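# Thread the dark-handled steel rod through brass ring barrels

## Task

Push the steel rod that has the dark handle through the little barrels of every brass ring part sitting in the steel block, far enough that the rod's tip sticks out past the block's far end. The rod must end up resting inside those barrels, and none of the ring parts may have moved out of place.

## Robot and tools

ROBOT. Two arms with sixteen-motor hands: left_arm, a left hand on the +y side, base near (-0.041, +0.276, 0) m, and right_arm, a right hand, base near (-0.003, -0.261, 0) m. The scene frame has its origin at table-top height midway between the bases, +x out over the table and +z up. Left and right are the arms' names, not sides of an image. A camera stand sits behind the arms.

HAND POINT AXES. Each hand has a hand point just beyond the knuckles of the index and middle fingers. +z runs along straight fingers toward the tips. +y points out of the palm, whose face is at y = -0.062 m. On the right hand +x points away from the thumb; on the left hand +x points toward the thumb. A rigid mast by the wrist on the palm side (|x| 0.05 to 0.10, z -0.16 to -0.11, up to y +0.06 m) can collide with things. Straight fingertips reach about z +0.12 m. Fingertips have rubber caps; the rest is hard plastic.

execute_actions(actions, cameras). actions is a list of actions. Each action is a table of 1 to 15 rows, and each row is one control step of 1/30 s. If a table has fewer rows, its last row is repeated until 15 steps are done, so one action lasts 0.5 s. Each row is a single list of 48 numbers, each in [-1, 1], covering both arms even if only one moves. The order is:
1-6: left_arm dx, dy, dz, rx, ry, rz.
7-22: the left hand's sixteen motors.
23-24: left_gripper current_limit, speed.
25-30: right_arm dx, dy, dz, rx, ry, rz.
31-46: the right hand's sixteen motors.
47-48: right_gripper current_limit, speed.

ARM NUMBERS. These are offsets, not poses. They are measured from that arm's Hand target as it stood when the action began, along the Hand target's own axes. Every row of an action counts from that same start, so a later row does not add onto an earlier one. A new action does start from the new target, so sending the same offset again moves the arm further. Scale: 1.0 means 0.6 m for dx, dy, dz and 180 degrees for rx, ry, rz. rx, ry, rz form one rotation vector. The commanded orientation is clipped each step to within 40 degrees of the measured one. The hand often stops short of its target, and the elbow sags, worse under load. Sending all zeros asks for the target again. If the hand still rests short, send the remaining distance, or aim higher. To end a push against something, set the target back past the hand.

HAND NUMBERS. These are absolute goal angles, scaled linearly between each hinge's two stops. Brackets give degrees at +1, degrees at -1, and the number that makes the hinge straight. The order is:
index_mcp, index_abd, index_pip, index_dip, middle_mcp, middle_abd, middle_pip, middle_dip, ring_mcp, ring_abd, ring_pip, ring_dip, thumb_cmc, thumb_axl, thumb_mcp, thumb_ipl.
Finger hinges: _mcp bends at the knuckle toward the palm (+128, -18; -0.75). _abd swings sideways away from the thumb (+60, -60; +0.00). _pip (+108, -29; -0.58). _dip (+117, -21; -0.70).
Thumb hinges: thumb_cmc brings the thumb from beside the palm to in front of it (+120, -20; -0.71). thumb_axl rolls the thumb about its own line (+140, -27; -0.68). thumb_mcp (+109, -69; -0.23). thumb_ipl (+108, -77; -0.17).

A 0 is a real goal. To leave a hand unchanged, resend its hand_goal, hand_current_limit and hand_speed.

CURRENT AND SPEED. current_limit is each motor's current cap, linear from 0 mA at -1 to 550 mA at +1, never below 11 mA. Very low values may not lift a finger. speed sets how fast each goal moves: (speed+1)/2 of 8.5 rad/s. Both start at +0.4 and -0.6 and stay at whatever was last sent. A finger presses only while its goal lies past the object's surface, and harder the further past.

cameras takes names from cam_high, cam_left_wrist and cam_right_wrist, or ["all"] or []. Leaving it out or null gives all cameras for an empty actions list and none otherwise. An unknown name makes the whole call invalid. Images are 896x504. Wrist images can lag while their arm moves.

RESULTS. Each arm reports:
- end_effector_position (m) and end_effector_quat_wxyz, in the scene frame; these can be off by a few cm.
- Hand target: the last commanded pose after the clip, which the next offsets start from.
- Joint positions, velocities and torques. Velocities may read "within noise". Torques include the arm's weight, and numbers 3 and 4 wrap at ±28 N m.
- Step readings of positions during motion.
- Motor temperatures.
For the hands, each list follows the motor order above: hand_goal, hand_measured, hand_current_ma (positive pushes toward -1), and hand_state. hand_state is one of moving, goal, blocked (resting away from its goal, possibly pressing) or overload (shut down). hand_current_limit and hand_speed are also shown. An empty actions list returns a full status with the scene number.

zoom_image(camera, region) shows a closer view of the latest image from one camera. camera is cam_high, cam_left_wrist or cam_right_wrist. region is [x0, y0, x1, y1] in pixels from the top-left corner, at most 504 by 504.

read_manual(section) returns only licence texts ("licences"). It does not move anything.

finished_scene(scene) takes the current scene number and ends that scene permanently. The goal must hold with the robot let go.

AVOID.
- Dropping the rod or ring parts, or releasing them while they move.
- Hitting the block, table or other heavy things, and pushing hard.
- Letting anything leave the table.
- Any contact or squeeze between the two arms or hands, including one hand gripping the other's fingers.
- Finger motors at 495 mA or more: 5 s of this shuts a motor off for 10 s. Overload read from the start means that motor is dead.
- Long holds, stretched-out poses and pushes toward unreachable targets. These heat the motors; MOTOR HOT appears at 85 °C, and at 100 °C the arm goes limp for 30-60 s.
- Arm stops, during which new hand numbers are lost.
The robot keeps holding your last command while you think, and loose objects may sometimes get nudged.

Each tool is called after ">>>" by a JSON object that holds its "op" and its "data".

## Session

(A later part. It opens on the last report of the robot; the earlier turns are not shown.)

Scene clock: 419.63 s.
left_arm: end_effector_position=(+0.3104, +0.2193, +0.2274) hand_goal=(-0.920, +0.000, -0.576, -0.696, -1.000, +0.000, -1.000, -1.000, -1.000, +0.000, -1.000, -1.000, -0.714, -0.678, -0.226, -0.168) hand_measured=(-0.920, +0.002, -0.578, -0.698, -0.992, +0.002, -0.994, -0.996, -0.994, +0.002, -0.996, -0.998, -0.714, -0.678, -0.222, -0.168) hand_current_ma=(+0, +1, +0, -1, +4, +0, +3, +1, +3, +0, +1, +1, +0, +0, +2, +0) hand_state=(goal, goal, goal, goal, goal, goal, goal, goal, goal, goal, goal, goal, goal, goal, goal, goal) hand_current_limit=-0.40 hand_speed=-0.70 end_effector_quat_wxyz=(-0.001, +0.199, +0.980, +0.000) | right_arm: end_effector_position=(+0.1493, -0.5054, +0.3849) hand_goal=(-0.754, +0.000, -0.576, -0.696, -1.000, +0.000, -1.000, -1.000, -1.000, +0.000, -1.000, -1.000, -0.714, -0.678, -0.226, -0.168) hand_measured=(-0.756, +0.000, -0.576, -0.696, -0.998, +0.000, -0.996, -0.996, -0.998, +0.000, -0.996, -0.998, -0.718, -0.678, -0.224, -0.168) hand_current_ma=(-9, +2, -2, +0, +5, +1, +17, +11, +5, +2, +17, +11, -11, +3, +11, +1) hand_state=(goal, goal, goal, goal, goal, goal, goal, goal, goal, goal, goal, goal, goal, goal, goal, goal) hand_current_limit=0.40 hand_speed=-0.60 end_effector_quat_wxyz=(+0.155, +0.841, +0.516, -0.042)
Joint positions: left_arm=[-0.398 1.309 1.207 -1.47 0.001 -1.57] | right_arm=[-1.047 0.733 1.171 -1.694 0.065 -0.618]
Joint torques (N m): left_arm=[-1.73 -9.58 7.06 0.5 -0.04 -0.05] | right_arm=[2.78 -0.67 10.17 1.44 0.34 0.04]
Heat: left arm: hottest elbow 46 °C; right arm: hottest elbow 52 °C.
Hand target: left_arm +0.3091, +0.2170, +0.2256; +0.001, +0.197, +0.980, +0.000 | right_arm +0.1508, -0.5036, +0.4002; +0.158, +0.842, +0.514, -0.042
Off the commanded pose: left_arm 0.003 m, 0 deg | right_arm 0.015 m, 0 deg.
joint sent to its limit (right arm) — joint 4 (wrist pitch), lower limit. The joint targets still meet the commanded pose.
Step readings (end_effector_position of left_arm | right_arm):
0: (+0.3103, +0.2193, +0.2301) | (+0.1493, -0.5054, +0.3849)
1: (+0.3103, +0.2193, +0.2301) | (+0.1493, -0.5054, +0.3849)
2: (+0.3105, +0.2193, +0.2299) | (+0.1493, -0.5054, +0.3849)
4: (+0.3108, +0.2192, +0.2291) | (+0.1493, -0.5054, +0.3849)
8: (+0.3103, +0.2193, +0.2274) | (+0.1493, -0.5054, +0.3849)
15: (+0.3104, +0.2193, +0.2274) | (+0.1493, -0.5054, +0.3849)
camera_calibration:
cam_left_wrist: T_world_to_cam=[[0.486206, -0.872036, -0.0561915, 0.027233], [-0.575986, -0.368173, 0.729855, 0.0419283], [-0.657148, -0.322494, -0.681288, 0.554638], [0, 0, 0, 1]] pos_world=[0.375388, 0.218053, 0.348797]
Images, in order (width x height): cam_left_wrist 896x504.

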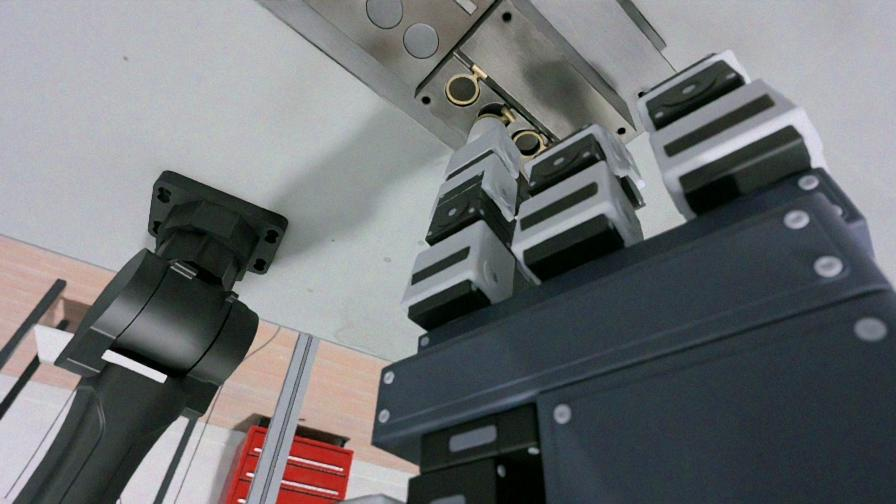

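>>> {"op": "execute_actions", "data": {"actions": [[[0,0,0.006,0,0,0,-0.92,0,-0.576,-0.696,-1,0,-1,-1,-1,0,-1,-1,-0.714,-0.678,-0.226,-0.168,-0.4,-0.7,0,0,0,0,0,0,-0.754,0,-0.576,-0.696,-1,0,-1,-1,-1,0,-1,-1,-0.714,-0.678,-0.226,-0.168,0.4,-0.6]]]}}

>>> {"op": "execute_actions", "data": {"actions": [[[0,0,0,0,0,0,-0.91,0.06,-0.576,-0.696,-1,0,-1,-1,-1,0,-1,-1,-0.714,-0.678,-0.226,-0.168,-0.4,-0.9,0,0,0,0,0,0,-0.754,0,-0.576,-0.696,-1,0,-1,-1,-1,0,-1,-1,-0.714,-0.678,-0.226,-0.168,0.4,-0.6]]], "cameras": ["cam_left_wrist"]}}

>>> {"op": "zoom_image", "data": {"camera": "cam_left_wrist", "region": [410, 50, 570, 190]}}

Scene clock: 420.93 s.
left_arm: end_effector_position=(+0.3106, +0.2192, +0.2271) hand_goal=(-0.920, +0.000, -0.576, -0.696, -1.000, +0.000, -1.000, -1.000, -1.000, +0.000, -1.000, -1.000, -0.714, -0.678, -0.226, -0.168) hand_measured=(-0.920, -0.004, -0.578, -0.698, -0.992, +0.002, -0.994, -0.996, -0.994, +0.002, -0.996, -0.998, -0.714, -0.678, -0.222, -0.168) hand_current_ma=(+0, -1, +0, -1, +4, +0, +3, +1, +3, +0, +1, +1, +0, +0, +2, +0) hand_state=(goal, goal, goal, goal, goal, goal, goal, goal, goal, goal, goal, goal, goal, goal, goal, goal) hand_current_limit=-0.40 hand_speed=-0.70 end_effector_quat_wxyz=(+0.001, +0.199, +0.980, +0.000) | right_arm: end_effector_position=(+0.1493, -0.5054, +0.3849) hand_goal=(-0.754, +0.000, -0.576, -0.696, -1.000, +0.000, -1.000, -1.000, -1.000, +0.000, -1.000, -1.000, -0.714, -0.678, -0.226, -0.168) hand_measured=(-0.756, +0.000, -0.576, -0.696, -0.998, +0.000, -0.996, -0.996, -0.998, +0.000, -0.996, -0.998, -0.718, -0.678, -0.224, -0.168) hand_current_ma=(-9, +2, -2, +0, +5, +1, +17, +11, +5, +2, +17, +11, -11, +3, +11, +1) hand_state=(goal, goal, goal, goal, goal, goal, goal, goal, goal, goal, goal, goal, goal, goal, goal, goal) hand_current_limit=0.40 hand_speed=-0.60 end_effector_quat_wxyz=(+0.155, +0.841, +0.516, -0.042)
Joint positions: left_arm=[-0.398 1.307 1.205 -1.466 0.001 -1.57] | right_arm=[-1.047 0.733 1.171 -1.694 0.065 -0.618]
Joint torques (N m): left_arm=[-1.9 -9.7 6.39 0.7 -0.05 -0.03] | right_arm=[3.66 -1.08 10.3 1.25 0.24 0.06]
Heat: left arm: hottest elbow 46 °C; right arm: hottest elbow 52 °C.
Hand target: left_arm +0.3090, +0.2170, +0.2220; +0.001, +0.197, +0.980, +0.000 | right_arm +0.1508, -0.5036, +0.4002; +0.158, +0.842, +0.514, -0.042
Off the commanded pose: left_arm 0.006 m, 0 deg | right_arm 0.015 m, 0 deg.
joint sent to its limit (right arm) — joint 4 (wrist pitch), lower limit. The joint targets still meet the commanded pose.
Step readings (end_effector_position of left_arm | right_arm):
0: (+0.3104, +0.2193, +0.2274) | (+0.1493, -0.5054, +0.3849)
1: (+0.3104, +0.2193, +0.2274) | (+0.1493, -0.5054, +0.3849)
2: (+0.3106, +0.2192, +0.2274) | (+0.1493, -0.5054, +0.3849)
4: (+0.3107, +0.2192, +0.2271) | (+0.1493, -0.5054, +0.3849)
8: (+0.3108, +0.2191, +0.2272) | (+0.1493, -0.5054, +0.3849)
15: (+0.3106, +0.2192, +0.2271) | (+0.1493, -0.5054, +0.3849)

Scene clock: 421.63 s.
left_arm: end_effector_position=(+0.3103, +0.2194, +0.2268) hand_goal=(-0.910, +0.060, -0.576, -0.696, -1.000, +0.000, -1.000, -1.000, -1.000, +0.000, -1.000, -1.000, -0.714, -0.678, -0.226, -0.168) hand_measured=(-0.920, +0.032, -0.578, -0.698, -0.992, +0.002, -0.994, -0.996, -0.994, +0.002, -0.996, -0.998, -0.714, -0.678, -0.222, -0.168) hand_current_ma=(-6, -27, -1, -1, +4, +0, +3, +1, +3, +0, +1, +1, +0, +0, +2, +0) hand_state=(goal, blocked, goal, goal, goal, goal, goal, goal, goal, goal, goal, goal, goal, goal, goal, goal) hand_current_limit=-0.40 hand_speed=-0.90 end_effector_quat_wxyz=(+0.001, +0.199, +0.980, +0.000) | right_arm: end_effector_position=(+0.1493, -0.5054, +0.3849) hand_goal=(-0.754, +0.000, -0.576, -0.696, -1.000, +0.000, -1.000, -1.000, -1.000, +0.000, -1.000, -1.000, -0.714, -0.678, -0.226, -0.168) hand_measured=(-0.756, +0.000, -0.576, -0.696, -0.998, +0.000, -0.996, -0.996, -0.998, +0.000, -0.996, -0.998, -0.718, -0.678, -0.224, -0.168) hand_current_ma=(-9, +2, -2, +0, +5, +1, +17, +11, +5, +2, +17, +11, -11, +3, +11, +1) hand_state=(goal, goal, goal, goal, goal, goal, goal, goal, goal, goal, goal, goal, goal, goal, goal, goal) hand_current_limit=0.40 hand_speed=-0.60 end_effector_quat_wxyz=(+0.155, +0.841, +0.516, -0.042)
Joint positions: left_arm=[-0.398 1.307 1.204 -1.466 0.001 -1.57] | right_arm=[-1.047 0.733 1.171 -1.694 0.065 -0.618]
Joint torques (N m): left_arm=[-1.79 -9.52 6.61 0.65 -0.03 -0.03] | right_arm=[3.19 -1.03 10.19 1.48 0.22 0.05]
Heat: left arm: hottest elbow 46 °C; right arm: hottest elbow 52 °C.
Hand target: left_arm +0.3090, +0.2170, +0.2220; +0.001, +0.197, +0.980, +0.000 | right_arm +0.1508, -0.5036, +0.4002; +0.158, +0.842, +0.514, -0.042
Off the commanded pose: left_arm 0.005 m, 0 deg | right_arm 0.015 m, 0 deg.
joint sent to its limit (right arm) — joint 4 (wrist pitch), lower limit. The joint targets still meet the commanded pose.
Step readings (end_effector_position of left_arm | right_arm):
0: (+0.3106, +0.2192, +0.2271) | (+0.1493, -0.5054, +0.3849)
1: (+0.3106, +0.2192, +0.2271) | (+0.1493, -0.5054, +0.3849)
2: (+0.3106, +0.2192, +0.2271) | (+0.1493, -0.5054, +0.3849)
4: (+0.3105, +0.2193, +0.2270) | (+0.1493, -0.5054, +0.3849)
8: (+0.3103, +0.2194, +0.2268) | (+0.1493, -0.5054, +0.3849)
15: (+0.3103, +0.2194, +0.2268) | (+0.1493, -0.5054, +0.3849)
camera_calibration:
cam_left_wrist: T_world_to_cam=[[0.486384, -0.872093, -0.0537049, 0.0267148], [-0.578009, -0.367244, 0.728723, 0.0429517], [-0.655237, -0.323398, -0.682699, 0.55407], [0, 0, 0, 1]] pos_world=[0.37488, 0.218257, 0.348398]
Images, in order (width x height): cam_left_wrist 896x504.

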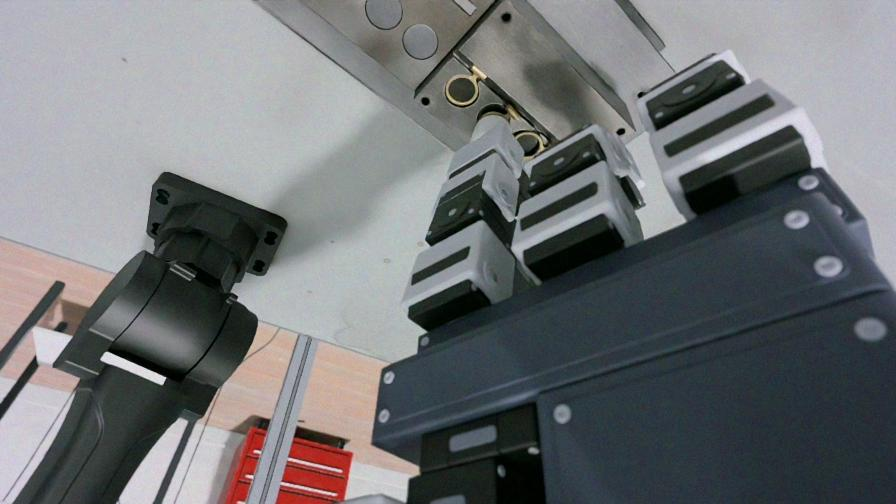

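Scaled by 3.150 from the camera's 896x504 image, which has a finer 1280x720 frame.

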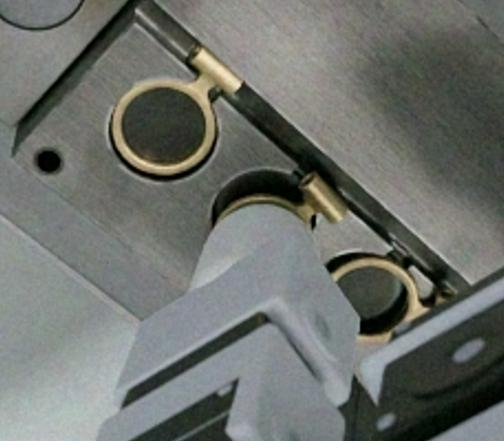

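>>> {"op": "execute_actions", "data": {"actions": [[[0,0,0,0,0,0,-0.885,0.11,-0.576,-0.696,-1,0,-1,-1,-1,0,-1,-1,-0.714,-0.678,-0.226,-0.168,-0.3,-0.93,0,0,0,0,0,0,-0.754,0,-0.576,-0.696,-1,0,-1,-1,-1,0,-1,-1,-0.714,-0.678,-0.226,-0.168,0.4,-0.6]]], "cameras": ["cam_left_wrist"]}}

>>> {"op": "zoom_image", "data": {"camera": "cam_left_wrist", "region": [410, 50, 570, 190]}}

Scene clock: 423.07 s.
left_arm: end_effector_position=(+0.3101, +0.2194, +0.2265) hand_goal=(-0.886, +0.110, -0.576, -0.696, -1.000, +0.000, -1.000, -1.000, -1.000, +0.000, -1.000, -1.000, -0.714, -0.678, -0.226, -0.168) hand_measured=(-0.906, +0.072, -0.580, -0.698, -0.992, +0.002, -0.994, -0.996, -0.994, +0.002, -0.996, -0.998, -0.714, -0.678, -0.222, -0.168) hand_current_ma=(-20, -43, -2, -1, +4, +0, +3, +1, +3, +0, +1, +1, +0, +0, +2, +0) hand_state=(goal, blocked, goal, goal, goal, goal, goal, goal, goal, goal, goal, goal, goal, goal, goal, goal) hand_current_limit=-0.30 hand_speed=-0.93 end_effector_quat_wxyz=(+0.001, +0.199, +0.980, +0.000) | right_arm: end_effector_position=(+0.1493, -0.5054, +0.3849) hand_goal=(-0.754, +0.000, -0.576, -0.696, -1.000, +0.000, -1.000, -1.000, -1.000, +0.000, -1.000, -1.000, -0.714, -0.678, -0.226, -0.168) hand_measured=(-0.756, +0.000, -0.576, -0.696, -0.998, +0.000, -0.996, -0.996, -0.998, +0.000, -0.996, -0.998, -0.718, -0.678, -0.224, -0.168) hand_current_ma=(-9, +2, -2, +0, +5, +1, +17, +11, +5, +2, +17, +11, -11, +3, +11, +1) hand_state=(goal, goal, goal, goal, goal, goal, goal, goal, goal, goal, goal, goal, goal, goal, goal, goal) hand_current_limit=0.40 hand_speed=-0.60 end_effector_quat_wxyz=(+0.155, +0.841, +0.516, -0.042)
Joint positions: left_arm=[-0.398 1.306 1.202 -1.465 0.001 -1.57] | right_arm=[-1.047 0.733 1.171 -1.694 0.065 -0.618]
Joint torques (N m): left_arm=[-1.73 -9.05 6.72 0.62 -0.07 -0.07] | right_arm=[3.08 -1.55 10.26 1.26 0.23 0.07]
Heat: left arm: hottest elbow 46 °C; right arm: hottest elbow 52 °C.
Hand target: left_arm +0.3091, +0.2171, +0.2220; +0.001, +0.197, +0.980, +0.000 | right_arm +0.1508, -0.5036, +0.4002; +0.158, +0.842, +0.514, -0.042
Off the commanded pose: left_arm 0.005 m, 0 deg | right_arm 0.015 m, 0 deg.
joint sent to its limit (right arm) — joint 4 (wrist pitch), lower limit. The joint targets still meet the commanded pose.
Step readings (end_effector_position of left_arm | right_arm):
0: (+0.3103, +0.2194, +0.2268) | (+0.1493, -0.5054, +0.3849)
1: (+0.3103, +0.2194, +0.2268) | (+0.1493, -0.5054, +0.3849)
2: (+0.3103, +0.2194, +0.2268) | (+0.1493, -0.5054, +0.3849)
4: (+0.3104, +0.2193, +0.2267) | (+0.1493, -0.5054, +0.3849)
8: (+0.3101, +0.2194, +0.2265) | (+0.1493, -0.5054, +0.3849)
15: (+0.3101, +0.2194, +0.2265) | (+0.1493, -0.5054, +0.3849)
camera_calibration:
cam_left_wrist: T_world_to_cam=[[0.486412, -0.872094, -0.053444, 0.0267831], [-0.578242, -0.367165, 0.728578, 0.0432115], [-0.655011, -0.323485, -0.682875, 0.553762], [0, 0, 0, 1]] pos_world=[0.374679, 0.218357, 0.348098]
Images, in order (width x height): cam_left_wrist 896x504.

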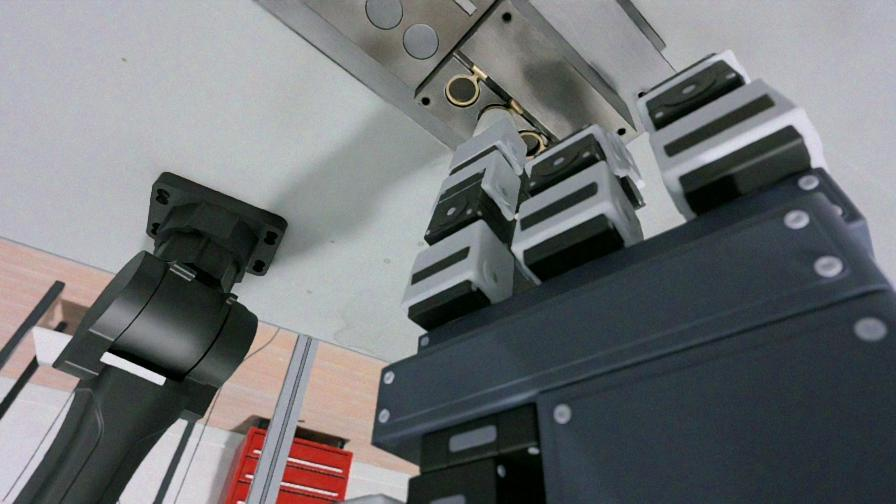

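Scaled by 3.150 from the camera's 896x504 image, which has a finer 1280x720 frame.

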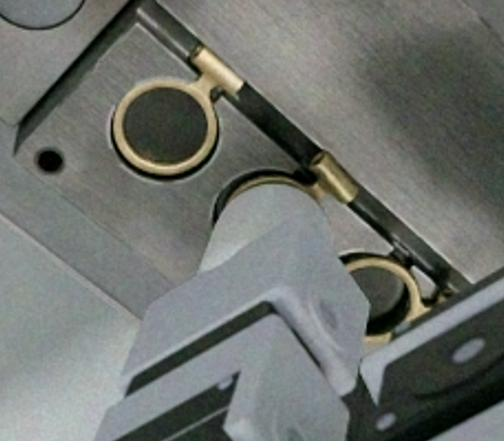

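>>> {"op": "execute_actions", "data": {"actions": [[[0,0,0.006,0,0,0,-0.885,0.12,-0.576,-0.696,-1,0,-1,-1,-1,0,-1,-1,-0.714,-0.678,-0.226,-0.168,-0.2,-0.93,0,0,0,0,0,0,-0.754,0,-0.576,-0.696,-1,0,-1,-1,-1,0,-1,-1,-0.714,-0.678,-0.226,-0.168,0.4,-0.6]]]}}

>>> {"op": "execute_actions", "data": {"actions": [[[0,0,0.004,0,0,0,-0.86,0.13,-0.576,-0.696,-1,0,-1,-1,-1,0,-1,-1,-0.714,-0.678,-0.226,-0.168,-0.2,-0.93,0,0,0,0,0,0,-0.754,0,-0.576,-0.696,-1,0,-1,-1,-1,0,-1,-1,-0.714,-0.678,-0.226,-0.168,0.4,-0.6]]], "cameras": ["cam_left_wrist"]}}

>>> {"op": "zoom_image", "data": {"camera": "cam_left_wrist", "region": [410, 50, 570, 190]}}

Scene clock: 424.73 s.
left_arm: end_effector_position=(+0.3087, +0.2200, +0.2260) hand_goal=(-0.886, +0.120, -0.576, -0.696, -1.000, +0.000, -1.000, -1.000, -1.000, +0.000, -1.000, -1.000, -0.714, -0.678, -0.226, -0.168) hand_measured=(-0.906, +0.086, -0.582, -0.698, -0.992, +0.002, -0.994, -0.996, -0.994, +0.002, -0.996, -0.998, -0.714, -0.678, -0.222, -0.168) hand_current_ma=(-20, -36, -2, -1, +4, +0, +3, +1, +3, +0, +1, +1, +0, +0, +2, +0) hand_state=(goal, blocked, goal, goal, goal, goal, goal, goal, goal, goal, goal, goal, goal, goal, goal, goal) hand_current_limit=-0.20 hand_speed=-0.93 end_effector_quat_wxyz=(+0.000, +0.199, +0.980, +0.000) | right_arm: end_effector_position=(+0.1493, -0.5054, +0.3849) hand_goal=(-0.754, +0.000, -0.576, -0.696, -1.000, +0.000, -1.000, -1.000, -1.000, +0.000, -1.000, -1.000, -0.714, -0.678, -0.226, -0.168) hand_measured=(-0.756, +0.000, -0.576, -0.696, -0.998, +0.000, -0.996, -0.996, -0.998, +0.000, -0.996, -0.998, -0.718, -0.678, -0.224, -0.168) hand_current_ma=(-9, +2, -2, +0, +5, +1, +17, +11, +5, +2, +17, +11, -11, +3, +11, +1) hand_state=(goal, goal, goal, goal, goal, goal, goal, goal, goal, goal, goal, goal, goal, goal, goal, goal) hand_current_limit=0.40 hand_speed=-0.60 end_effector_quat_wxyz=(+0.155, +0.841, +0.516, -0.042)
Joint positions: left_arm=[-0.398 1.303 1.198 -1.465 0.001 -1.57] | right_arm=[-1.047 0.733 1.171 -1.694 0.065 -0.618]
Joint torques (N m): left_arm=[-1.38 -8.7 6.49 0.96 -0.06 -0.01] | right_arm=[4.07 -1.49 9.94 1.32 0.31 0.04]
Heat: left arm: hottest elbow 46 °C; right arm: hottest elbow 52 °C.
Hand target: left_arm +0.3091, +0.2171, +0.2185; +0.001, +0.197, +0.980, +0.000 | right_arm +0.1508, -0.5036, +0.4002; +0.158, +0.842, +0.514, -0.042
Off the commanded pose: left_arm 0.008 m, 0 deg | right_arm 0.015 m, 0 deg.
joint sent to its limit (right arm) — joint 4 (wrist pitch), lower limit. The joint targets still meet the commanded pose.
Step readings (end_effector_position of left_arm | right_arm):
0: (+0.3101, +0.2194, +0.2265) | (+0.1493, -0.5054, +0.3849)
1: (+0.3101, +0.2194, +0.2265) | (+0.1493, -0.5054, +0.3849)
2: (+0.3099, +0.2195, +0.2262) | (+0.1493, -0.5054, +0.3849)
4: (+0.3095, +0.2197, +0.2261) | (+0.1493, -0.5054, +0.3849)
8: (+0.3088, +0.2200, +0.2260) | (+0.1493, -0.5054, +0.3849)
15: (+0.3087, +0.2200, +0.2260) | (+0.1493, -0.5054, +0.3849)

Scene clock: 425.43 s.
left_arm: end_effector_position=(+0.3081, +0.2203, +0.2257) hand_goal=(-0.860, +0.130, -0.576, -0.696, -1.000, +0.000, -1.000, -1.000, -1.000, +0.000, -1.000, -1.000, -0.714, -0.678, -0.226, -0.168) hand_measured=(-0.900, +0.090, -0.586, -0.702, -0.992, +0.002, -0.994, -0.996, -0.994, +0.002, -0.996, -0.998, -0.714, -0.678, -0.222, -0.168) hand_current_ma=(-61, -45, -7, -3, +4, +0, +3, +1, +3, +0, +1, +1, +0, +0, +2, +0) hand_state=(blocked, blocked, goal, goal, goal, goal, goal, goal, goal, goal, goal, goal, goal, goal, goal, goal) hand_current_limit=-0.20 hand_speed=-0.93 end_effector_quat_wxyz=(+0.001, +0.199, +0.980, -0.001) | right_arm: end_effector_position=(+0.1493, -0.5054, +0.3849) hand_goal=(-0.754, +0.000, -0.576, -0.696, -1.000, +0.000, -1.000, -1.000, -1.000, +0.000, -1.000, -1.000, -0.714, -0.678, -0.226, -0.168) hand_measured=(-0.756, +0.000, -0.576, -0.696, -0.998, +0.000, -0.996, -0.996, -0.998, +0.000, -0.996, -0.998, -0.718, -0.678, -0.224, -0.168) hand_current_ma=(-9, +2, -2, +0, +5, +1, +17, +11, +5, +2, +17, +11, -11, +3, +11, +1) hand_state=(goal, goal, goal, goal, goal, goal, goal, goal, goal, goal, goal, goal, goal, goal, goal, goal) hand_current_limit=0.40 hand_speed=-0.60 end_effector_quat_wxyz=(+0.155, +0.841, +0.516, -0.042)
Joint positions: left_arm=[-0.398 1.3 1.194 -1.462 0.001 -1.57] | right_arm=[-1.047 0.733 1.171 -1.694 0.065 -0.618]
Joint torques (N m): left_arm=[-1.44 -8.88 6.3 1.07 -0.05 -0.02] | right_arm=[3.49 -1.44 10.02 1.55 0.31 0.02]
Heat: left arm: hottest elbow 46 °C; right arm: hottest elbow 52 °C.
Hand target: left_arm +0.3091, +0.2170, +0.2160; +0.001, +0.197, +0.980, +0.000 | right_arm +0.1508, -0.5036, +0.4002; +0.158, +0.842, +0.514, -0.042
Off the commanded pose: left_arm 0.010 m, 0 deg | right_arm 0.015 m, 0 deg.
joint sent to its limit (right arm) — joint 4 (wrist pitch), lower limit. The joint targets still meet the commanded pose.
Step readings (end_effector_position of left_arm | right_arm):
0: (+0.3087, +0.2200, +0.2260) | (+0.1493, -0.5054, +0.3849)
1: (+0.3087, +0.2200, +0.2260) | (+0.1493, -0.5054, +0.3849)
2: (+0.3086, +0.2201, +0.2259) | (+0.1493, -0.5054, +0.3849)
4: (+0.3084, +0.2202, +0.2257) | (+0.1493, -0.5054, +0.3849)
8: (+0.3082, +0.2203, +0.2257) | (+0.1493, -0.5054, +0.3849)
15: (+0.3081, +0.2203, +0.2257) | (+0.1493, -0.5054, +0.3849)
camera_calibration:
cam_left_wrist: T_world_to_cam=[[0.486467, -0.872117, -0.0525542, 0.02823], [-0.579028, -0.366859, 0.728108, 0.0432251], [-0.654275, -0.32377, -0.683445, 0.552184], [0, 0, 0, 1]] pos_world=[0.372576, 0.219258, 0.347399]
Images, in order (width x height): cam_left_wrist 896x504.

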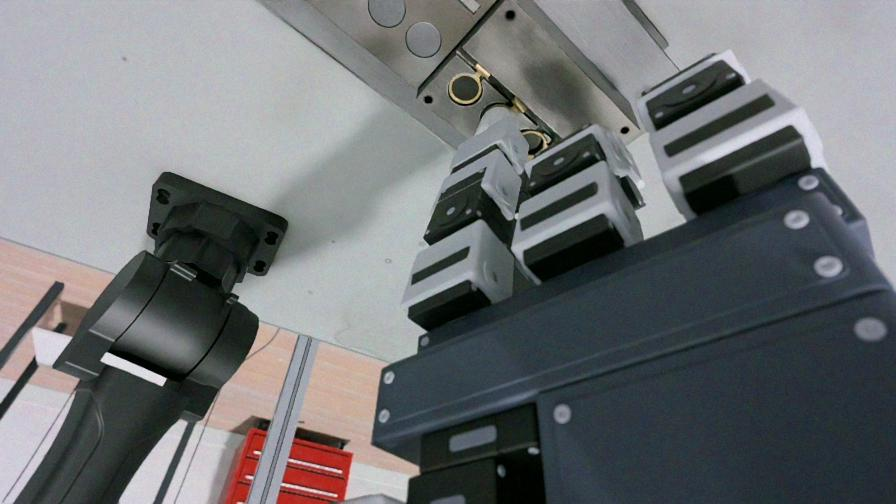

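Scaled by 3.150 from the camera's 896x504 image, which has a finer 1280x720 frame.

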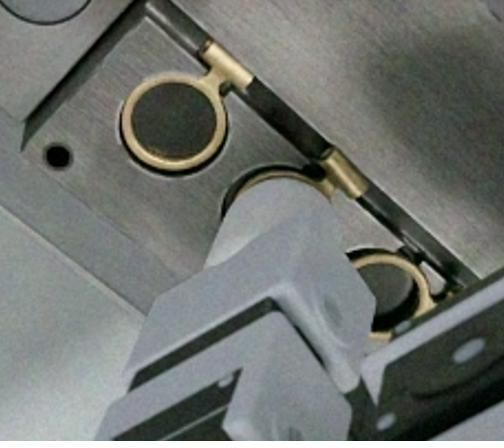

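>>> {"op": "execute_actions", "data": {"actions": [[[0,0,0,0,0,0,-1,0.12,-0.576,-0.696,-1,0,-1,-1,-1,0,-1,-1,-0.714,-0.678,-0.226,-0.168,-0.1,-0.8,0,0,0,0,0,0,-0.754,0,-0.576,-0.696,-1,0,-1,-1,-1,0,-1,-1,-0.714,-0.678,-0.226,-0.168,0.4,-0.6]]], "cameras": ["cam_left_wrist"]}}

>>> {"op": "zoom_image", "data": {"camera": "cam_left_wrist", "region": [410, 50, 570, 190]}}

Scene clock: 427.20 s.
left_arm: end_effector_position=(+0.3088, +0.2218, +0.2261) hand_goal=(-1.000, +0.120, -0.576, -0.696, -1.000, +0.000, -1.000, -1.000, -1.000, +0.000, -1.000, -1.000, -0.714, -0.678, -0.226, -0.168) hand_measured=(-0.946, +0.090, -0.564, -0.690, -0.992, +0.002, -0.994, -0.996, -0.994, +0.002, -0.996, -0.998, -0.714, -0.678, -0.222, -0.168) hand_current_ma=(+101, -28, +8, +2, +4, +0, +3, +1, +3, +0, +1, +1, +0, +0, +2, +0) hand_state=(blocked, blocked, goal, goal, goal, goal, goal, goal, goal, goal, goal, goal, goal, goal, goal, goal) hand_current_limit=-0.10 hand_speed=-0.80 end_effector_quat_wxyz=(+0.003, +0.199, +0.980, +0.004) | right_arm: end_effector_position=(+0.1493, -0.5054, +0.3849) hand_goal=(-0.754, +0.000, -0.576, -0.696, -1.000, +0.000, -1.000, -1.000, -1.000, +0.000, -1.000, -1.000, -0.714, -0.678, -0.226, -0.168) hand_measured=(-0.756, +0.000, -0.576, -0.696, -0.998, +0.000, -0.996, -0.996, -0.998, +0.000, -0.996, -0.998, -0.718, -0.678, -0.224, -0.168) hand_current_ma=(-9, +2, -2, +0, +5, +1, +17, +11, +5, +2, +17, +11, -11, +3, +11, +1) hand_state=(goal, goal, goal, goal, goal, goal, goal, goal, goal, goal, goal, goal, goal, goal, goal, goal) hand_current_limit=0.40 hand_speed=-0.60 end_effector_quat_wxyz=(+0.155, +0.841, +0.516, -0.042)
Joint positions: left_arm=[-0.398 1.3 1.193 -1.461 -0.009 -1.57] | right_arm=[-1.047 0.733 1.171 -1.694 0.065 -0.618]
Joint torques (N m): left_arm=[-1.38 -8.29 6.45 1.02 0.37 0] | right_arm=[2.84 -1.2 10.22 1.11 0.28 0.03]
Heat: left arm: hottest elbow 46 °C; right arm: hottest elbow 52 °C.
Hand target: left_arm +0.3091, +0.2170, +0.2160; +0.001, +0.197, +0.980, +0.000 | right_arm +0.1508, -0.5036, +0.4002; +0.158, +0.842, +0.514, -0.042
Off the commanded pose: left_arm 0.011 m, 1 deg | right_arm 0.015 m, 0 deg.
joint sent to its limit (right arm) — joint 4 (wrist pitch), lower limit. The joint targets still meet the commanded pose.
Step readings (end_effector_position of left_arm | right_arm):
0: (+0.3081, +0.2203, +0.2257) | (+0.1493, -0.5054, +0.3849)
1: (+0.3081, +0.2203, +0.2257) | (+0.1493, -0.5054, +0.3849)
2: (+0.3081, +0.2203, +0.2257) | (+0.1493, -0.5054, +0.3849)
4: (+0.3083, +0.2208, +0.2258) | (+0.1493, -0.5054, +0.3849)
8: (+0.3088, +0.2218, +0.2261) | (+0.1493, -0.5054, +0.3849)
15: (+0.3088, +0.2218, +0.2261) | (+0.1493, -0.5054, +0.3849)
camera_calibration:
cam_left_wrist: T_world_to_cam=[[0.486687, -0.871623, -0.058387, 0.0304219], [-0.582093, -0.373408, 0.722312, 0.0476698], [-0.651386, -0.317554, -0.689098, 0.552393], [0, 0, 0, 1]] pos_world=[0.372763, 0.219731, 0.347997]
Images, in order (width x height): cam_left_wrist 896x504.

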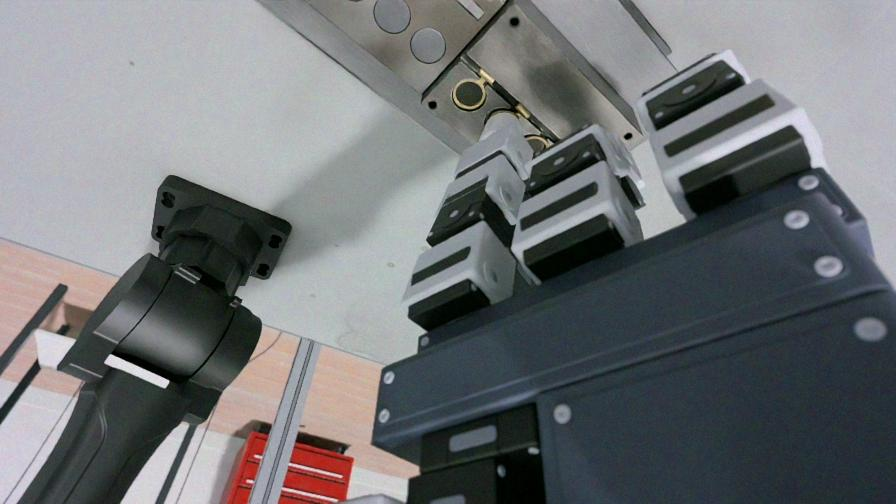

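Scaled by 3.150 from the camera's 896x504 image, which has a finer 1280x720 frame.

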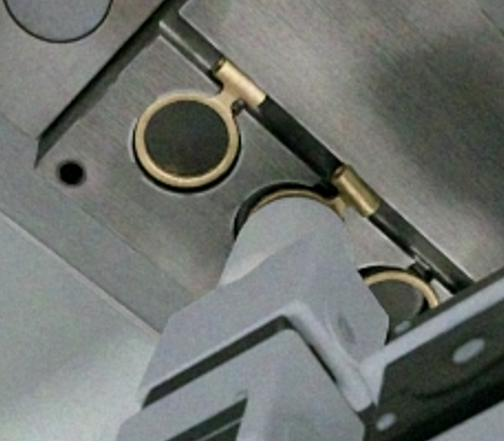

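>>> {"op": "execute_actions", "data": {"actions": [[[0,0,-0.012,0,0,0,-1,0.12,-0.576,-0.696,-1,0,-1,-1,-1,0,-1,-1,-0.714,-0.678,-0.226,-0.168,0.1,-0.8,0,0,0,0,0,0,-0.754,0,-0.576,-0.696,-1,0,-1,-1,-1,0,-1,-1,-0.714,-0.678,-0.226,-0.168,0.4,-0.6]]]}}

>>> {"op": "execute_actions", "data": {"actions": [[[0,-0.003,-0.004,0,0,0,-1,0.25,-0.576,-0.696,-1,0,-1,-1,-1,0,-1,-1,-0.714,-0.678,-0.226,-0.168,0.1,-0.8,0,0,0,0,0,0,-0.754,0,-0.576,-0.696,-1,0,-1,-1,-1,0,-1,-1,-0.714,-0.678,-0.226,-0.168,0.4,-0.6]]], "cameras": ["cam_left_wrist"]}}

>>> {"op": "zoom_image", "data": {"camera": "cam_left_wrist", "region": [410, 50, 570, 190]}}

Scene clock: 428.43 s.
left_arm: end_effector_position=(+0.3088, +0.2219, +0.2261) hand_goal=(-1.000, +0.120, -0.576, -0.696, -1.000, +0.000, -1.000, -1.000, -1.000, +0.000, -1.000, -1.000, -0.714, -0.678, -0.226, -0.168) hand_measured=(-0.946, +0.090, -0.564, -0.690, -0.992, +0.002, -0.994, -0.996, -0.994, +0.002, -0.996, -0.998, -0.714, -0.678, -0.222, -0.168) hand_current_ma=(+101, -28, +8, +2, +4, +0, +3, +1, +3, +0, +1, +1, +0, +0, +2, +0) hand_state=(blocked, blocked, goal, goal, goal, goal, goal, goal, goal, goal, goal, goal, goal, goal, goal, goal) hand_current_limit=0.10 hand_speed=-0.80 end_effector_quat_wxyz=(+0.002, +0.199, +0.980, +0.004) | right_arm: end_effector_position=(+0.1493, -0.5054, +0.3849) hand_goal=(-0.754, +0.000, -0.576, -0.696, -1.000, +0.000, -1.000, -1.000, -1.000, +0.000, -1.000, -1.000, -0.714, -0.678, -0.226, -0.168) hand_measured=(-0.756, +0.000, -0.576, -0.696, -0.998, +0.000, -0.996, -0.996, -0.998, +0.000, -0.996, -0.998, -0.718, -0.678, -0.224, -0.168) hand_current_ma=(-9, +2, -2, +0, +5, +1, +17, +11, +5, +2, +17, +11, -11, +3, +11, +1) hand_state=(goal, goal, goal, goal, goal, goal, goal, goal, goal, goal, goal, goal, goal, goal, goal, goal) hand_current_limit=0.40 hand_speed=-0.60 end_effector_quat_wxyz=(+0.155, +0.841, +0.516, -0.042)
Joint positions: left_arm=[-0.398 1.3 1.193 -1.461 -0.01 -1.57] | right_arm=[-1.047 0.733 1.171 -1.694 0.065 -0.618]
Joint torques (N m): left_arm=[-1.85 -8.53 7.62 0.42 0.38 -0.06] | right_arm=[3.66 -0.56 10 1.39 0.3 0.05]
Heat: left arm: hottest elbow 46 °C; right arm: hottest elbow 52 °C.
Hand target: left_arm +0.3091, +0.2171, +0.2232; +0.001, +0.197, +0.980, +0.000 | right_arm +0.1508, -0.5036, +0.4002; +0.158, +0.842, +0.514, -0.042
Off the commanded pose: left_arm 0.006 m, 1 deg | right_arm 0.015 m, 0 deg.
joint sent to its limit (right arm) — joint 4 (wrist pitch), lower limit. The joint targets still meet the commanded pose.
Step readings (end_effector_position of left_arm | right_arm):
0: (+0.3088, +0.2218, +0.2261) | (+0.1493, -0.5054, +0.3849)
1: (+0.3088, +0.2218, +0.2261) | (+0.1493, -0.5054, +0.3849)
2: (+0.3088, +0.2219, +0.2261) | (+0.1493, -0.5054, +0.3849)
4: (+0.3088, +0.2219, +0.2261) | (+0.1493, -0.5054, +0.3849)
8: (+0.3088, +0.2219, +0.2261) | (+0.1493, -0.5054, +0.3849)
15: (+0.3088, +0.2219, +0.2261) | (+0.1493, -0.5054, +0.3849)

Scene clock: 429.13 s.
left_arm: end_effector_position=(+0.3059, +0.2200, +0.2256) hand_goal=(-1.000, +0.250, -0.576, -0.696, -1.000, +0.000, -1.000, -1.000, -1.000, +0.000, -1.000, -1.000, -0.714, -0.678, -0.226, -0.168) hand_measured=(-0.988, +0.238, -0.570, -0.692, -0.992, +0.002, -0.994, -0.996, -0.994, +0.002, -0.996, -0.998, -0.714, -0.678, -0.222, -0.168) hand_current_ma=(+9, -6, +2, +1, +4, +0, +3, +1, +3, +0, +1, +1, +0, +0, +2, +0) hand_state=(goal, goal, goal, goal, goal, goal, goal, goal, goal, goal, goal, goal, goal, goal, goal, goal) hand_current_limit=0.10 hand_speed=-0.80 end_effector_quat_wxyz=(-0.002, +0.199, +0.980, +0.001) | right_arm: end_effector_position=(+0.1493, -0.5054, +0.3849) hand_goal=(-0.754, +0.000, -0.576, -0.696, -1.000, +0.000, -1.000, -1.000, -1.000, +0.000, -1.000, -1.000, -0.714, -0.678, -0.226, -0.168) hand_measured=(-0.756, +0.000, -0.576, -0.696, -0.998, +0.000, -0.996, -0.996, -0.998, +0.000, -0.996, -0.998, -0.718, -0.678, -0.224, -0.168) hand_current_ma=(-9, +2, -2, +0, +5, +1, +17, +11, +5, +2, +17, +11, -11, +3, +11, +1) hand_state=(goal, goal, goal, goal, goal, goal, goal, goal, goal, goal, goal, goal, goal, goal, goal, goal) hand_current_limit=0.40 hand_speed=-0.60 end_effector_quat_wxyz=(+0.155, +0.841, +0.516, -0.042)
Joint positions: left_arm=[-0.402 1.3 1.193 -1.469 -0.002 -1.575] | right_arm=[-1.047 0.733 1.171 -1.694 0.065 -0.618]
Joint torques (N m): left_arm=[-1.67 -8.82 8.06 0.49 0.08 -0.02] | right_arm=[3.55 -0.85 10.13 1.42 0.34 0.06]
Heat: left arm: hottest elbow 46 °C; right arm: hottest elbow 52 °C.
Hand target: left_arm +0.3084, +0.2154, +0.2256; +0.001, +0.197, +0.980, +0.000 | right_arm +0.1508, -0.5036, +0.4002; +0.158, +0.842, +0.514, -0.042
Off the commanded pose: left_arm 0.005 m, 0 deg | right_arm 0.015 m, 0 deg.
joint sent to its limit (right arm) — joint 4 (wrist pitch), lower limit. The joint targets still meet the commanded pose.
Step readings (end_effector_position of left_arm | right_arm):
0: (+0.3088, +0.2219, +0.2261) | (+0.1493, -0.5054, +0.3849)
1: (+0.3088, +0.2219, +0.2261) | (+0.1493, -0.5054, +0.3849)
2: (+0.3083, +0.2221, +0.2262) | (+0.1493, -0.5054, +0.3849)
4: (+0.3073, +0.2226, +0.2263) | (+0.1493, -0.5054, +0.3849)
8: (+0.3063, +0.2211, +0.2257) | (+0.1493, -0.5054, +0.3849)
15: (+0.3059, +0.2200, +0.2256) | (+0.1493, -0.5054, +0.3849)
camera_calibration:
cam_left_wrist: T_world_to_cam=[[0.486426, -0.871657, -0.0600388, 0.030686], [-0.574412, -0.370814, 0.729759, 0.0409185], [-0.658362, -0.320486, -0.681064, 0.550482], [0, 0, 0, 1]] pos_world=[0.370994, 0.218343, 0.346895]
Images, in order (width x height): cam_left_wrist 896x504.

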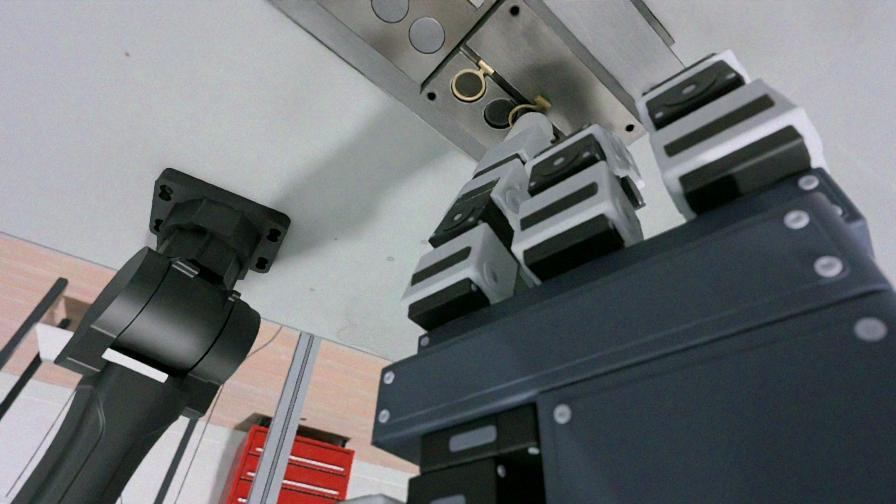

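Scaled by 3.150 from the camera's 896x504 image, which has a finer 1280x720 frame.

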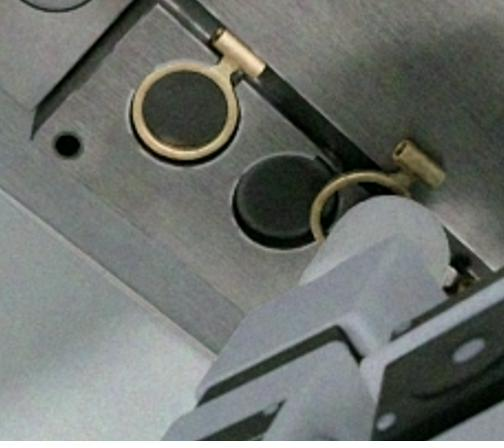

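>>> {"op": "execute_actions", "data": {"actions": [[[0,0,0,0,0,0,-0.84,0.205,-0.78,-0.696,-1,0,-1,-1,-1,0,-1,-1,-0.714,-0.678,-0.226,-0.168,0.1,-0.9,0,0,0,0,0,0,-0.754,0,-0.576,-0.696,-1,0,-1,-1,-1,0,-1,-1,-0.714,-0.678,-0.226,-0.168,0.4,-0.6]]], "cameras": ["cam_left_wrist"]}}

>>> {"op": "zoom_image", "data": {"camera": "cam_left_wrist", "region": [410, 50, 570, 190]}}

Scene clock: 431.37 s.
left_arm: end_effector_position=(+0.3058, +0.2200, +0.2256) hand_goal=(-0.840, +0.204, -0.780, -0.696, -1.000, +0.000, -1.000, -1.000, -1.000, +0.000, -1.000, -1.000, -0.714, -0.678, -0.226, -0.168) hand_measured=(-0.840, +0.206, -0.776, -0.694, -0.992, +0.002, -0.994, -0.996, -0.994, +0.002, -0.996, -0.998, -0.714, -0.678, -0.222, -0.168) hand_current_ma=(+0, +0, +2, +1, +4, +0, +3, +1, +3, +0, +1, +1, +0, +0, +2, +0) hand_state=(goal, goal, goal, goal, goal, goal, goal, goal, goal, goal, goal, goal, goal, goal, goal, goal) hand_current_limit=0.10 hand_speed=-0.90 end_effector_quat_wxyz=(-0.002, +0.199, +0.980, +0.001) | right_arm: end_effector_position=(+0.1493, -0.5054, +0.3849) hand_goal=(-0.754, +0.000, -0.576, -0.696, -1.000, +0.000, -1.000, -1.000, -1.000, +0.000, -1.000, -1.000, -0.714, -0.678, -0.226, -0.168) hand_measured=(-0.756, +0.000, -0.576, -0.696, -0.998, +0.000, -0.996, -0.996, -0.998, +0.000, -0.996, -0.998, -0.718, -0.678, -0.224, -0.168) hand_current_ma=(-9, +2, -2, +0, +5, +1, +17, +11, +5, +2, +17, +11, -11, +3, +11, +1) hand_state=(goal, goal, goal, goal, goal, goal, goal, goal, goal, goal, goal, goal, goal, goal, goal, goal) hand_current_limit=0.40 hand_speed=-0.60 end_effector_quat_wxyz=(+0.155, +0.841, +0.516, -0.042)
Joint positions: left_arm=[-0.402 1.3 1.193 -1.469 -0.002 -1.575] | right_arm=[-1.047 0.733 1.171 -1.694 0.065 -0.618]
Joint torques (N m): left_arm=[-1.96 -8.53 8.05 0.42 0.02 -0.05] | right_arm=[2.37 -0.97 10.35 1.31 0.29 0.05]
Heat: left arm: hottest elbow 46 °C; right arm: hottest elbow 52 °C.
Hand target: left_arm +0.3084, +0.2154, +0.2256; +0.001, +0.197, +0.980, +0.000 | right_arm +0.1508, -0.5036, +0.4002; +0.158, +0.842, +0.514, -0.042
Off the commanded pose: left_arm 0.005 m, 0 deg | right_arm 0.015 m, 0 deg.
joint sent to its limit (right arm) — joint 4 (wrist pitch), lower limit. The joint targets still meet the commanded pose.
Step readings (end_effector_position of left_arm | right_arm):
0: (+0.3058, +0.2200, +0.2256) | (+0.1493, -0.5054, +0.3849)
1: (+0.3058, +0.2200, +0.2256) | (+0.1493, -0.5054, +0.3849)
2: (+0.3058, +0.2200, +0.2256) | (+0.1493, -0.5054, +0.3849)
4: (+0.3058, +0.2200, +0.2256) | (+0.1493, -0.5054, +0.3849)
8: (+0.3058, +0.2200, +0.2256) | (+0.1493, -0.5054, +0.3849)
15: (+0.3058, +0.2200, +0.2256) | (+0.1493, -0.5054, +0.3849)
camera_calibration:
cam_left_wrist: T_world_to_cam=[[0.486758, -0.871475, -0.0599923, 0.030507], [-0.574266, -0.370992, 0.729783, 0.040895], [-0.658244, -0.320776, -0.681042, 0.550494], [0, 0, 0, 1]] pos_world=[0.370995, 0.218343, 0.346895]
Images, in order (width x height): cam_left_wrist 896x504.

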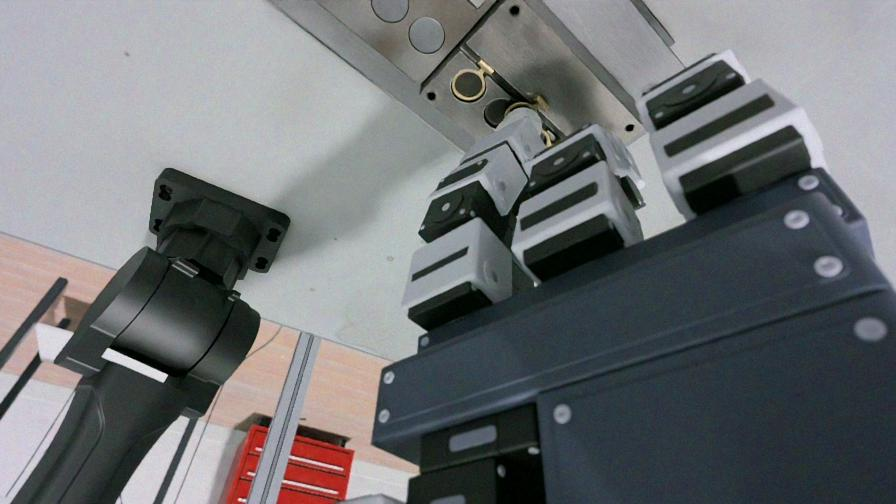

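Scaled by 3.150 from the camera's 896x504 image, which has a finer 1280x720 frame.

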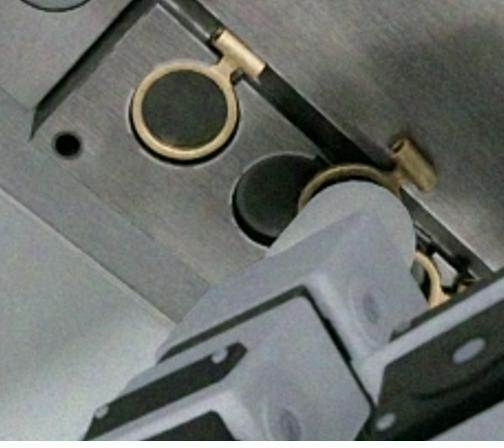

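>>> {"op": "execute_actions", "data": {"actions": [[[0,0,-0.025,0,0,0,-0.84,0.205,-0.78,-0.696,-1,0,-1,-1,-1,0,-1,-1,-0.714,-0.678,-0.226,-0.168,0.1,-0.9,0,0,0,0,0,0,-0.754,0,-0.576,-0.696,-1,0,-1,-1,-1,0,-1,-1,-0.714,-0.678,-0.226,-0.168,0.4,-0.6]],[[0,0,-0.025,0,0,0,-0.92,0.1,-0.576,-0.696,-1,0,-1,-1,-1,0,-1,-1,-0.714,-0.678,-0.226,-0.168,0.1,-0.8,0,0,0,0,0,0,-0.754,0,-0.576,-0.696,-1,0,-1,-1,-1,0,-1,-1,-0.714,-0.678,-0.226,-0.168,0.4,-0.6]]], "cameras": ["cam_left_wrist"]}}

>>> {"op": "zoom_image", "data": {"camera": "cam_left_wrist", "region": [430, 20, 590, 160]}}

Scene clock: 435.57 s.
left_arm: end_effector_position=(+0.3007, +0.2222, +0.2405) hand_goal=(-0.920, +0.100, -0.576, -0.696, -1.000, +0.000, -1.000, -1.000, -1.000, +0.000, -1.000, -1.000, -0.714, -0.678, -0.226, -0.168) hand_measured=(-0.912, +0.102, -0.578, -0.694, -0.992, +0.002, -0.994, -0.996, -0.994, +0.002, -0.996, -0.998, -0.714, -0.678, -0.222, -0.168) hand_current_ma=(+6, +1, +0, +1, +4, +0, +3, +1, +3, +0, +1, +1, +0, +0, +2, +0) hand_state=(goal, goal, goal, goal, goal, goal, goal, goal, goal, goal, goal, goal, goal, goal, goal, goal) hand_current_limit=0.10 hand_speed=-0.80 end_effector_quat_wxyz=(-0.016, +0.199, +0.980, +0.004) | right_arm: end_effector_position=(+0.1493, -0.5054, +0.3849) hand_goal=(-0.754, +0.000, -0.576, -0.696, -1.000, +0.000, -1.000, -1.000, -1.000, +0.000, -1.000, -1.000, -0.714, -0.678, -0.226, -0.168) hand_measured=(-0.756, +0.000, -0.576, -0.696, -0.998, +0.000, -0.996, -0.996, -0.998, +0.000, -0.996, -0.998, -0.718, -0.678, -0.224, -0.168) hand_current_ma=(-9, +2, -2, +0, +5, +1, +17, +11, +5, +2, +17, +11, -11, +3, +11, +1) hand_state=(goal, goal, goal, goal, goal, goal, goal, goal, goal, goal, goal, goal, goal, goal, goal, goal) hand_current_limit=0.40 hand_speed=-0.60 end_effector_quat_wxyz=(+0.155, +0.841, +0.516, -0.042)
Joint positions: left_arm=[-0.402 1.3 1.23 -1.533 -0.002 -1.575] | right_arm=[-1.047 0.733 1.171 -1.694 0.065 -0.618]
Joint torques (N m): left_arm=[-1.55 -9.05 10.48 0.08 0.08 -0.02] | right_arm=[3.19 -0.85 10.37 1.21 0.24 0.04]
Heat: left arm: hottest elbow 46 °C; right arm: hottest elbow 52 °C.
Hand target: left_arm +0.3083, +0.2155, +0.2556; +0.001, +0.197, +0.980, +0.000 | right_arm +0.1508, -0.5036, +0.4002; +0.158, +0.842, +0.514, -0.042
Off the commanded pose: left_arm 0.018 m, 2 deg | right_arm 0.015 m, 0 deg.
joint sent to its limit (right arm) — joint 4 (wrist pitch), lower limit. The joint targets still meet the commanded pose.
Step readings (end_effector_position of left_arm | right_arm):
0: (+0.3058, +0.2200, +0.2256) | (+0.1493, -0.5054, +0.3849)
1: (+0.3058, +0.2200, +0.2256) | (+0.1493, -0.5054, +0.3849)
2: (+0.3058, +0.2200, +0.2256) | (+0.1493, -0.5054, +0.3849)
4: (+0.3045, +0.2205, +0.2258) | (+0.1493, -0.5054, +0.3849)
8: (+0.3015, +0.2218, +0.2261) | (+0.1493, -0.5054, +0.3849)
15: (+0.3003, +0.2224, +0.2263) | (+0.1493, -0.5054, +0.3849)
16: (+0.3002, +0.2224, +0.2265) | (+0.1493, -0.5054, +0.3849)
17: (+0.2997, +0.2226, +0.2271) | (+0.1493, -0.5054, +0.3849)
19: (+0.2988, +0.2230, +0.2302) | (+0.1493, -0.5054, +0.3849)
23: (+0.3006, +0.2222, +0.2377) | (+0.1493, -0.5054, +0.3849)
30: (+0.3010, +0.2221, +0.2404) | (+0.1493, -0.5054, +0.3849)
camera_calibration:
cam_left_wrist: T_world_to_cam=[[0.484966, -0.870709, -0.0816985, 0.0414279], [-0.555729, -0.37896, 0.739969, 0.0217813], [-0.675258, -0.313457, -0.667661, 0.558241], [0, 0, 0, 1]] pos_world=[0.36897, 0.219311, 0.359983]
Images, in order (width x height): cam_left_wrist 896x504.

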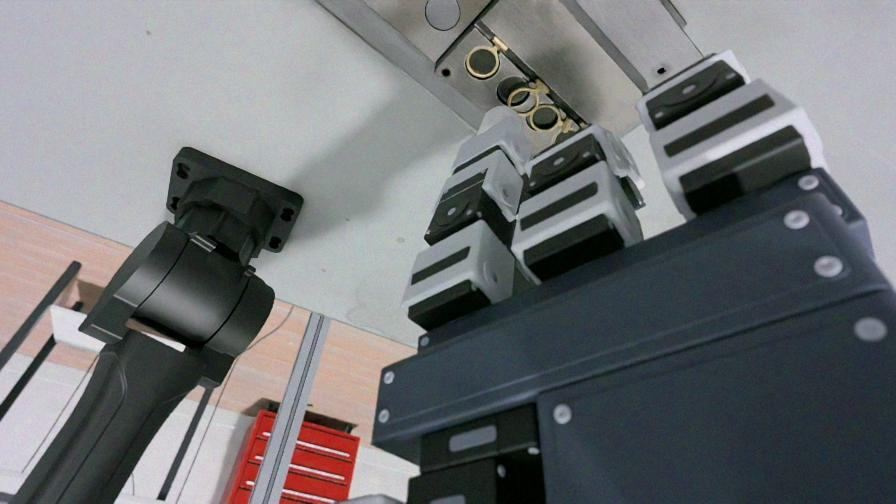

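Scaled by 3.150 from the camera's 896x504 image, which has a finer 1280x720 frame.

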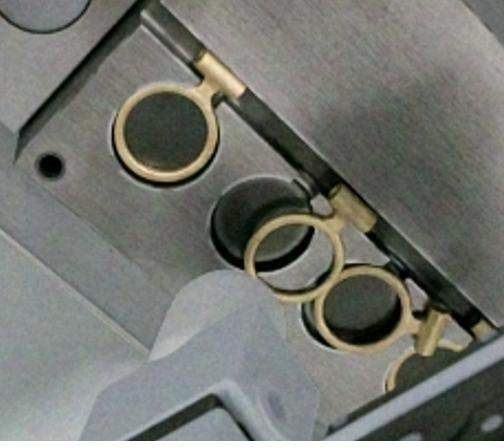

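>>> {"op": "execute_actions", "data": {"actions": [[[0.0075,-0.005,0.03,0,0,0,-0.92,0.2,-0.576,-0.696,-1,0,-1,-1,-1,0,-1,-1,-0.714,-0.678,-0.226,-0.168,0.1,-0.8,0,0,0,0,0,0,-0.754,0,-0.576,-0.696,-1,0,-1,-1,-1,0,-1,-1,-0.714,-0.678,-0.226,-0.168,0.4,-0.6]]], "cameras": ["cam_left_wrist"]}}

>>> {"op": "zoom_image", "data": {"camera": "cam_left_wrist", "region": [430, 40, 590, 180]}}

Scene clock: 437.60 s.
left_arm: end_effector_position=(+0.3051, +0.2170, +0.2374) hand_goal=(-0.920, +0.200, -0.576, -0.696, -1.000, +0.000, -1.000, -1.000, -1.000, +0.000, -1.000, -1.000, -0.714, -0.678, -0.226, -0.168) hand_measured=(-0.912, +0.196, -0.578, -0.694, -0.992, +0.002, -0.994, -0.996, -0.994, +0.002, -0.996, -0.998, -0.714, -0.678, -0.222, -0.168) hand_current_ma=(+6, -1, +0, +1, +4, +0, +3, +1, +3, +0, +1, +1, +0, +0, +2, +0) hand_state=(goal, goal, goal, goal, goal, goal, goal, goal, goal, goal, goal, goal, goal, goal, goal, goal) hand_current_limit=0.10 hand_speed=-0.80 end_effector_quat_wxyz=(-0.003, +0.199, +0.980, +0.002) | right_arm: end_effector_position=(+0.1493, -0.5054, +0.3849) hand_goal=(-0.754, +0.000, -0.576, -0.696, -1.000, +0.000, -1.000, -1.000, -1.000, +0.000, -1.000, -1.000, -0.714, -0.678, -0.226, -0.168) hand_measured=(-0.756, +0.000, -0.576, -0.696, -0.998, +0.000, -0.996, -0.996, -0.998, +0.000, -0.996, -0.998, -0.718, -0.678, -0.224, -0.168) hand_current_ma=(-9, +2, -2, +0, +5, +1, +17, +11, +5, +2, +17, +11, -11, +3, +11, +1) hand_state=(goal, goal, goal, goal, goal, goal, goal, goal, goal, goal, goal, goal, goal, goal, goal, goal) hand_current_limit=0.40 hand_speed=-0.60 end_effector_quat_wxyz=(+0.155, +0.841, +0.516, -0.042)
Joint positions: left_arm=[-0.411 1.3 1.224 -1.502 -0.002 -1.583] | right_arm=[-1.047 0.733 1.171 -1.694 0.065 -0.618]
Joint torques (N m): left_arm=[-1.73 -9.93 7.08 0.57 0.05 -0.11] | right_arm=[2.9 -1.14 10.19 1.06 0.26 0.09]
Heat: left arm: hottest elbow 46 °C; right arm: hottest elbow 52 °C.
Hand target: left_arm +0.3031, +0.2143, +0.2376; +0.001, +0.197, +0.980, +0.000 | right_arm +0.1508, -0.5036, +0.4002; +0.158, +0.842, +0.514, -0.042
Off the commanded pose: left_arm 0.003 m, 1 deg | right_arm 0.015 m, 0 deg.
joint sent to its limit (right arm) — joint 4 (wrist pitch), lower limit. The joint targets still meet the commanded pose.
Step readings (end_effector_position of left_arm | right_arm):
0: (+0.3007, +0.2222, +0.2405) | (+0.1493, -0.5054, +0.3849)
1: (+0.3007, +0.2220, +0.2405) | (+0.1493, -0.5054, +0.3849)
2: (+0.3008, +0.2220, +0.2405) | (+0.1493, -0.5054, +0.3849)
4: (+0.3022, +0.2208, +0.2403) | (+0.1493, -0.5054, +0.3849)
8: (+0.3053, +0.2175, +0.2397) | (+0.1493, -0.5054, +0.3849)
15: (+0.3050, +0.2170, +0.2375) | (+0.1493, -0.5054, +0.3849)
camera_calibration:
cam_left_wrist: T_world_to_cam=[[0.486322, -0.871589, -0.0618389, 0.0295934], [-0.572919, -0.371507, 0.730579, 0.0302487], [-0.659738, -0.319868, -0.680022, 0.557134], [0, 0, 0, 1]] pos_world=[0.3705, 0.21524, 0.358594]
Images, in order (width x height): cam_left_wrist 896x504.

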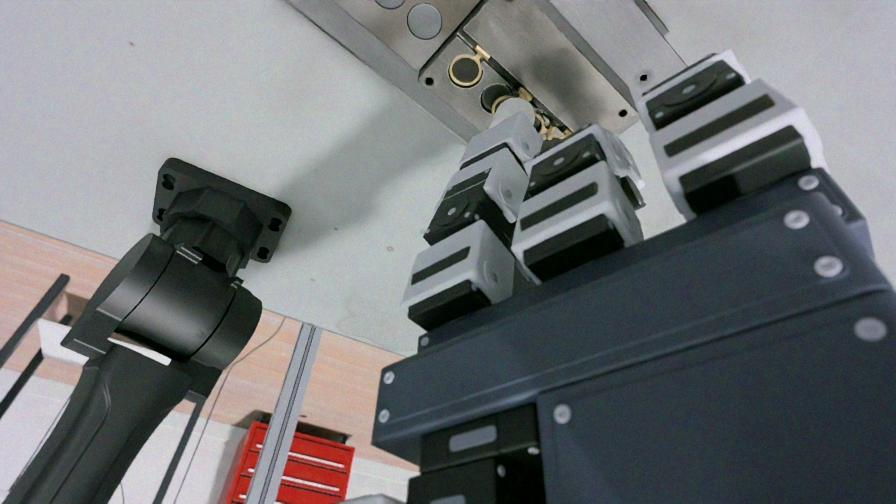

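Scaled by 3.150 from the camera's 896x504 image, which has a finer 1280x720 frame.

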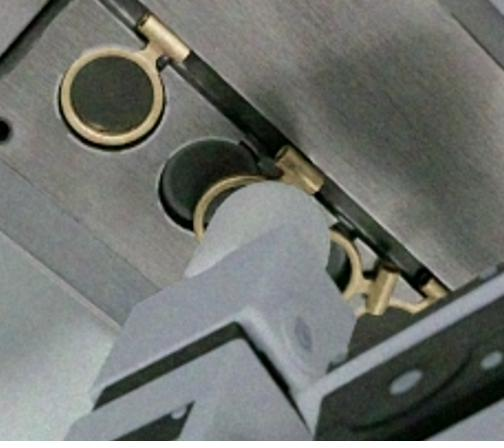

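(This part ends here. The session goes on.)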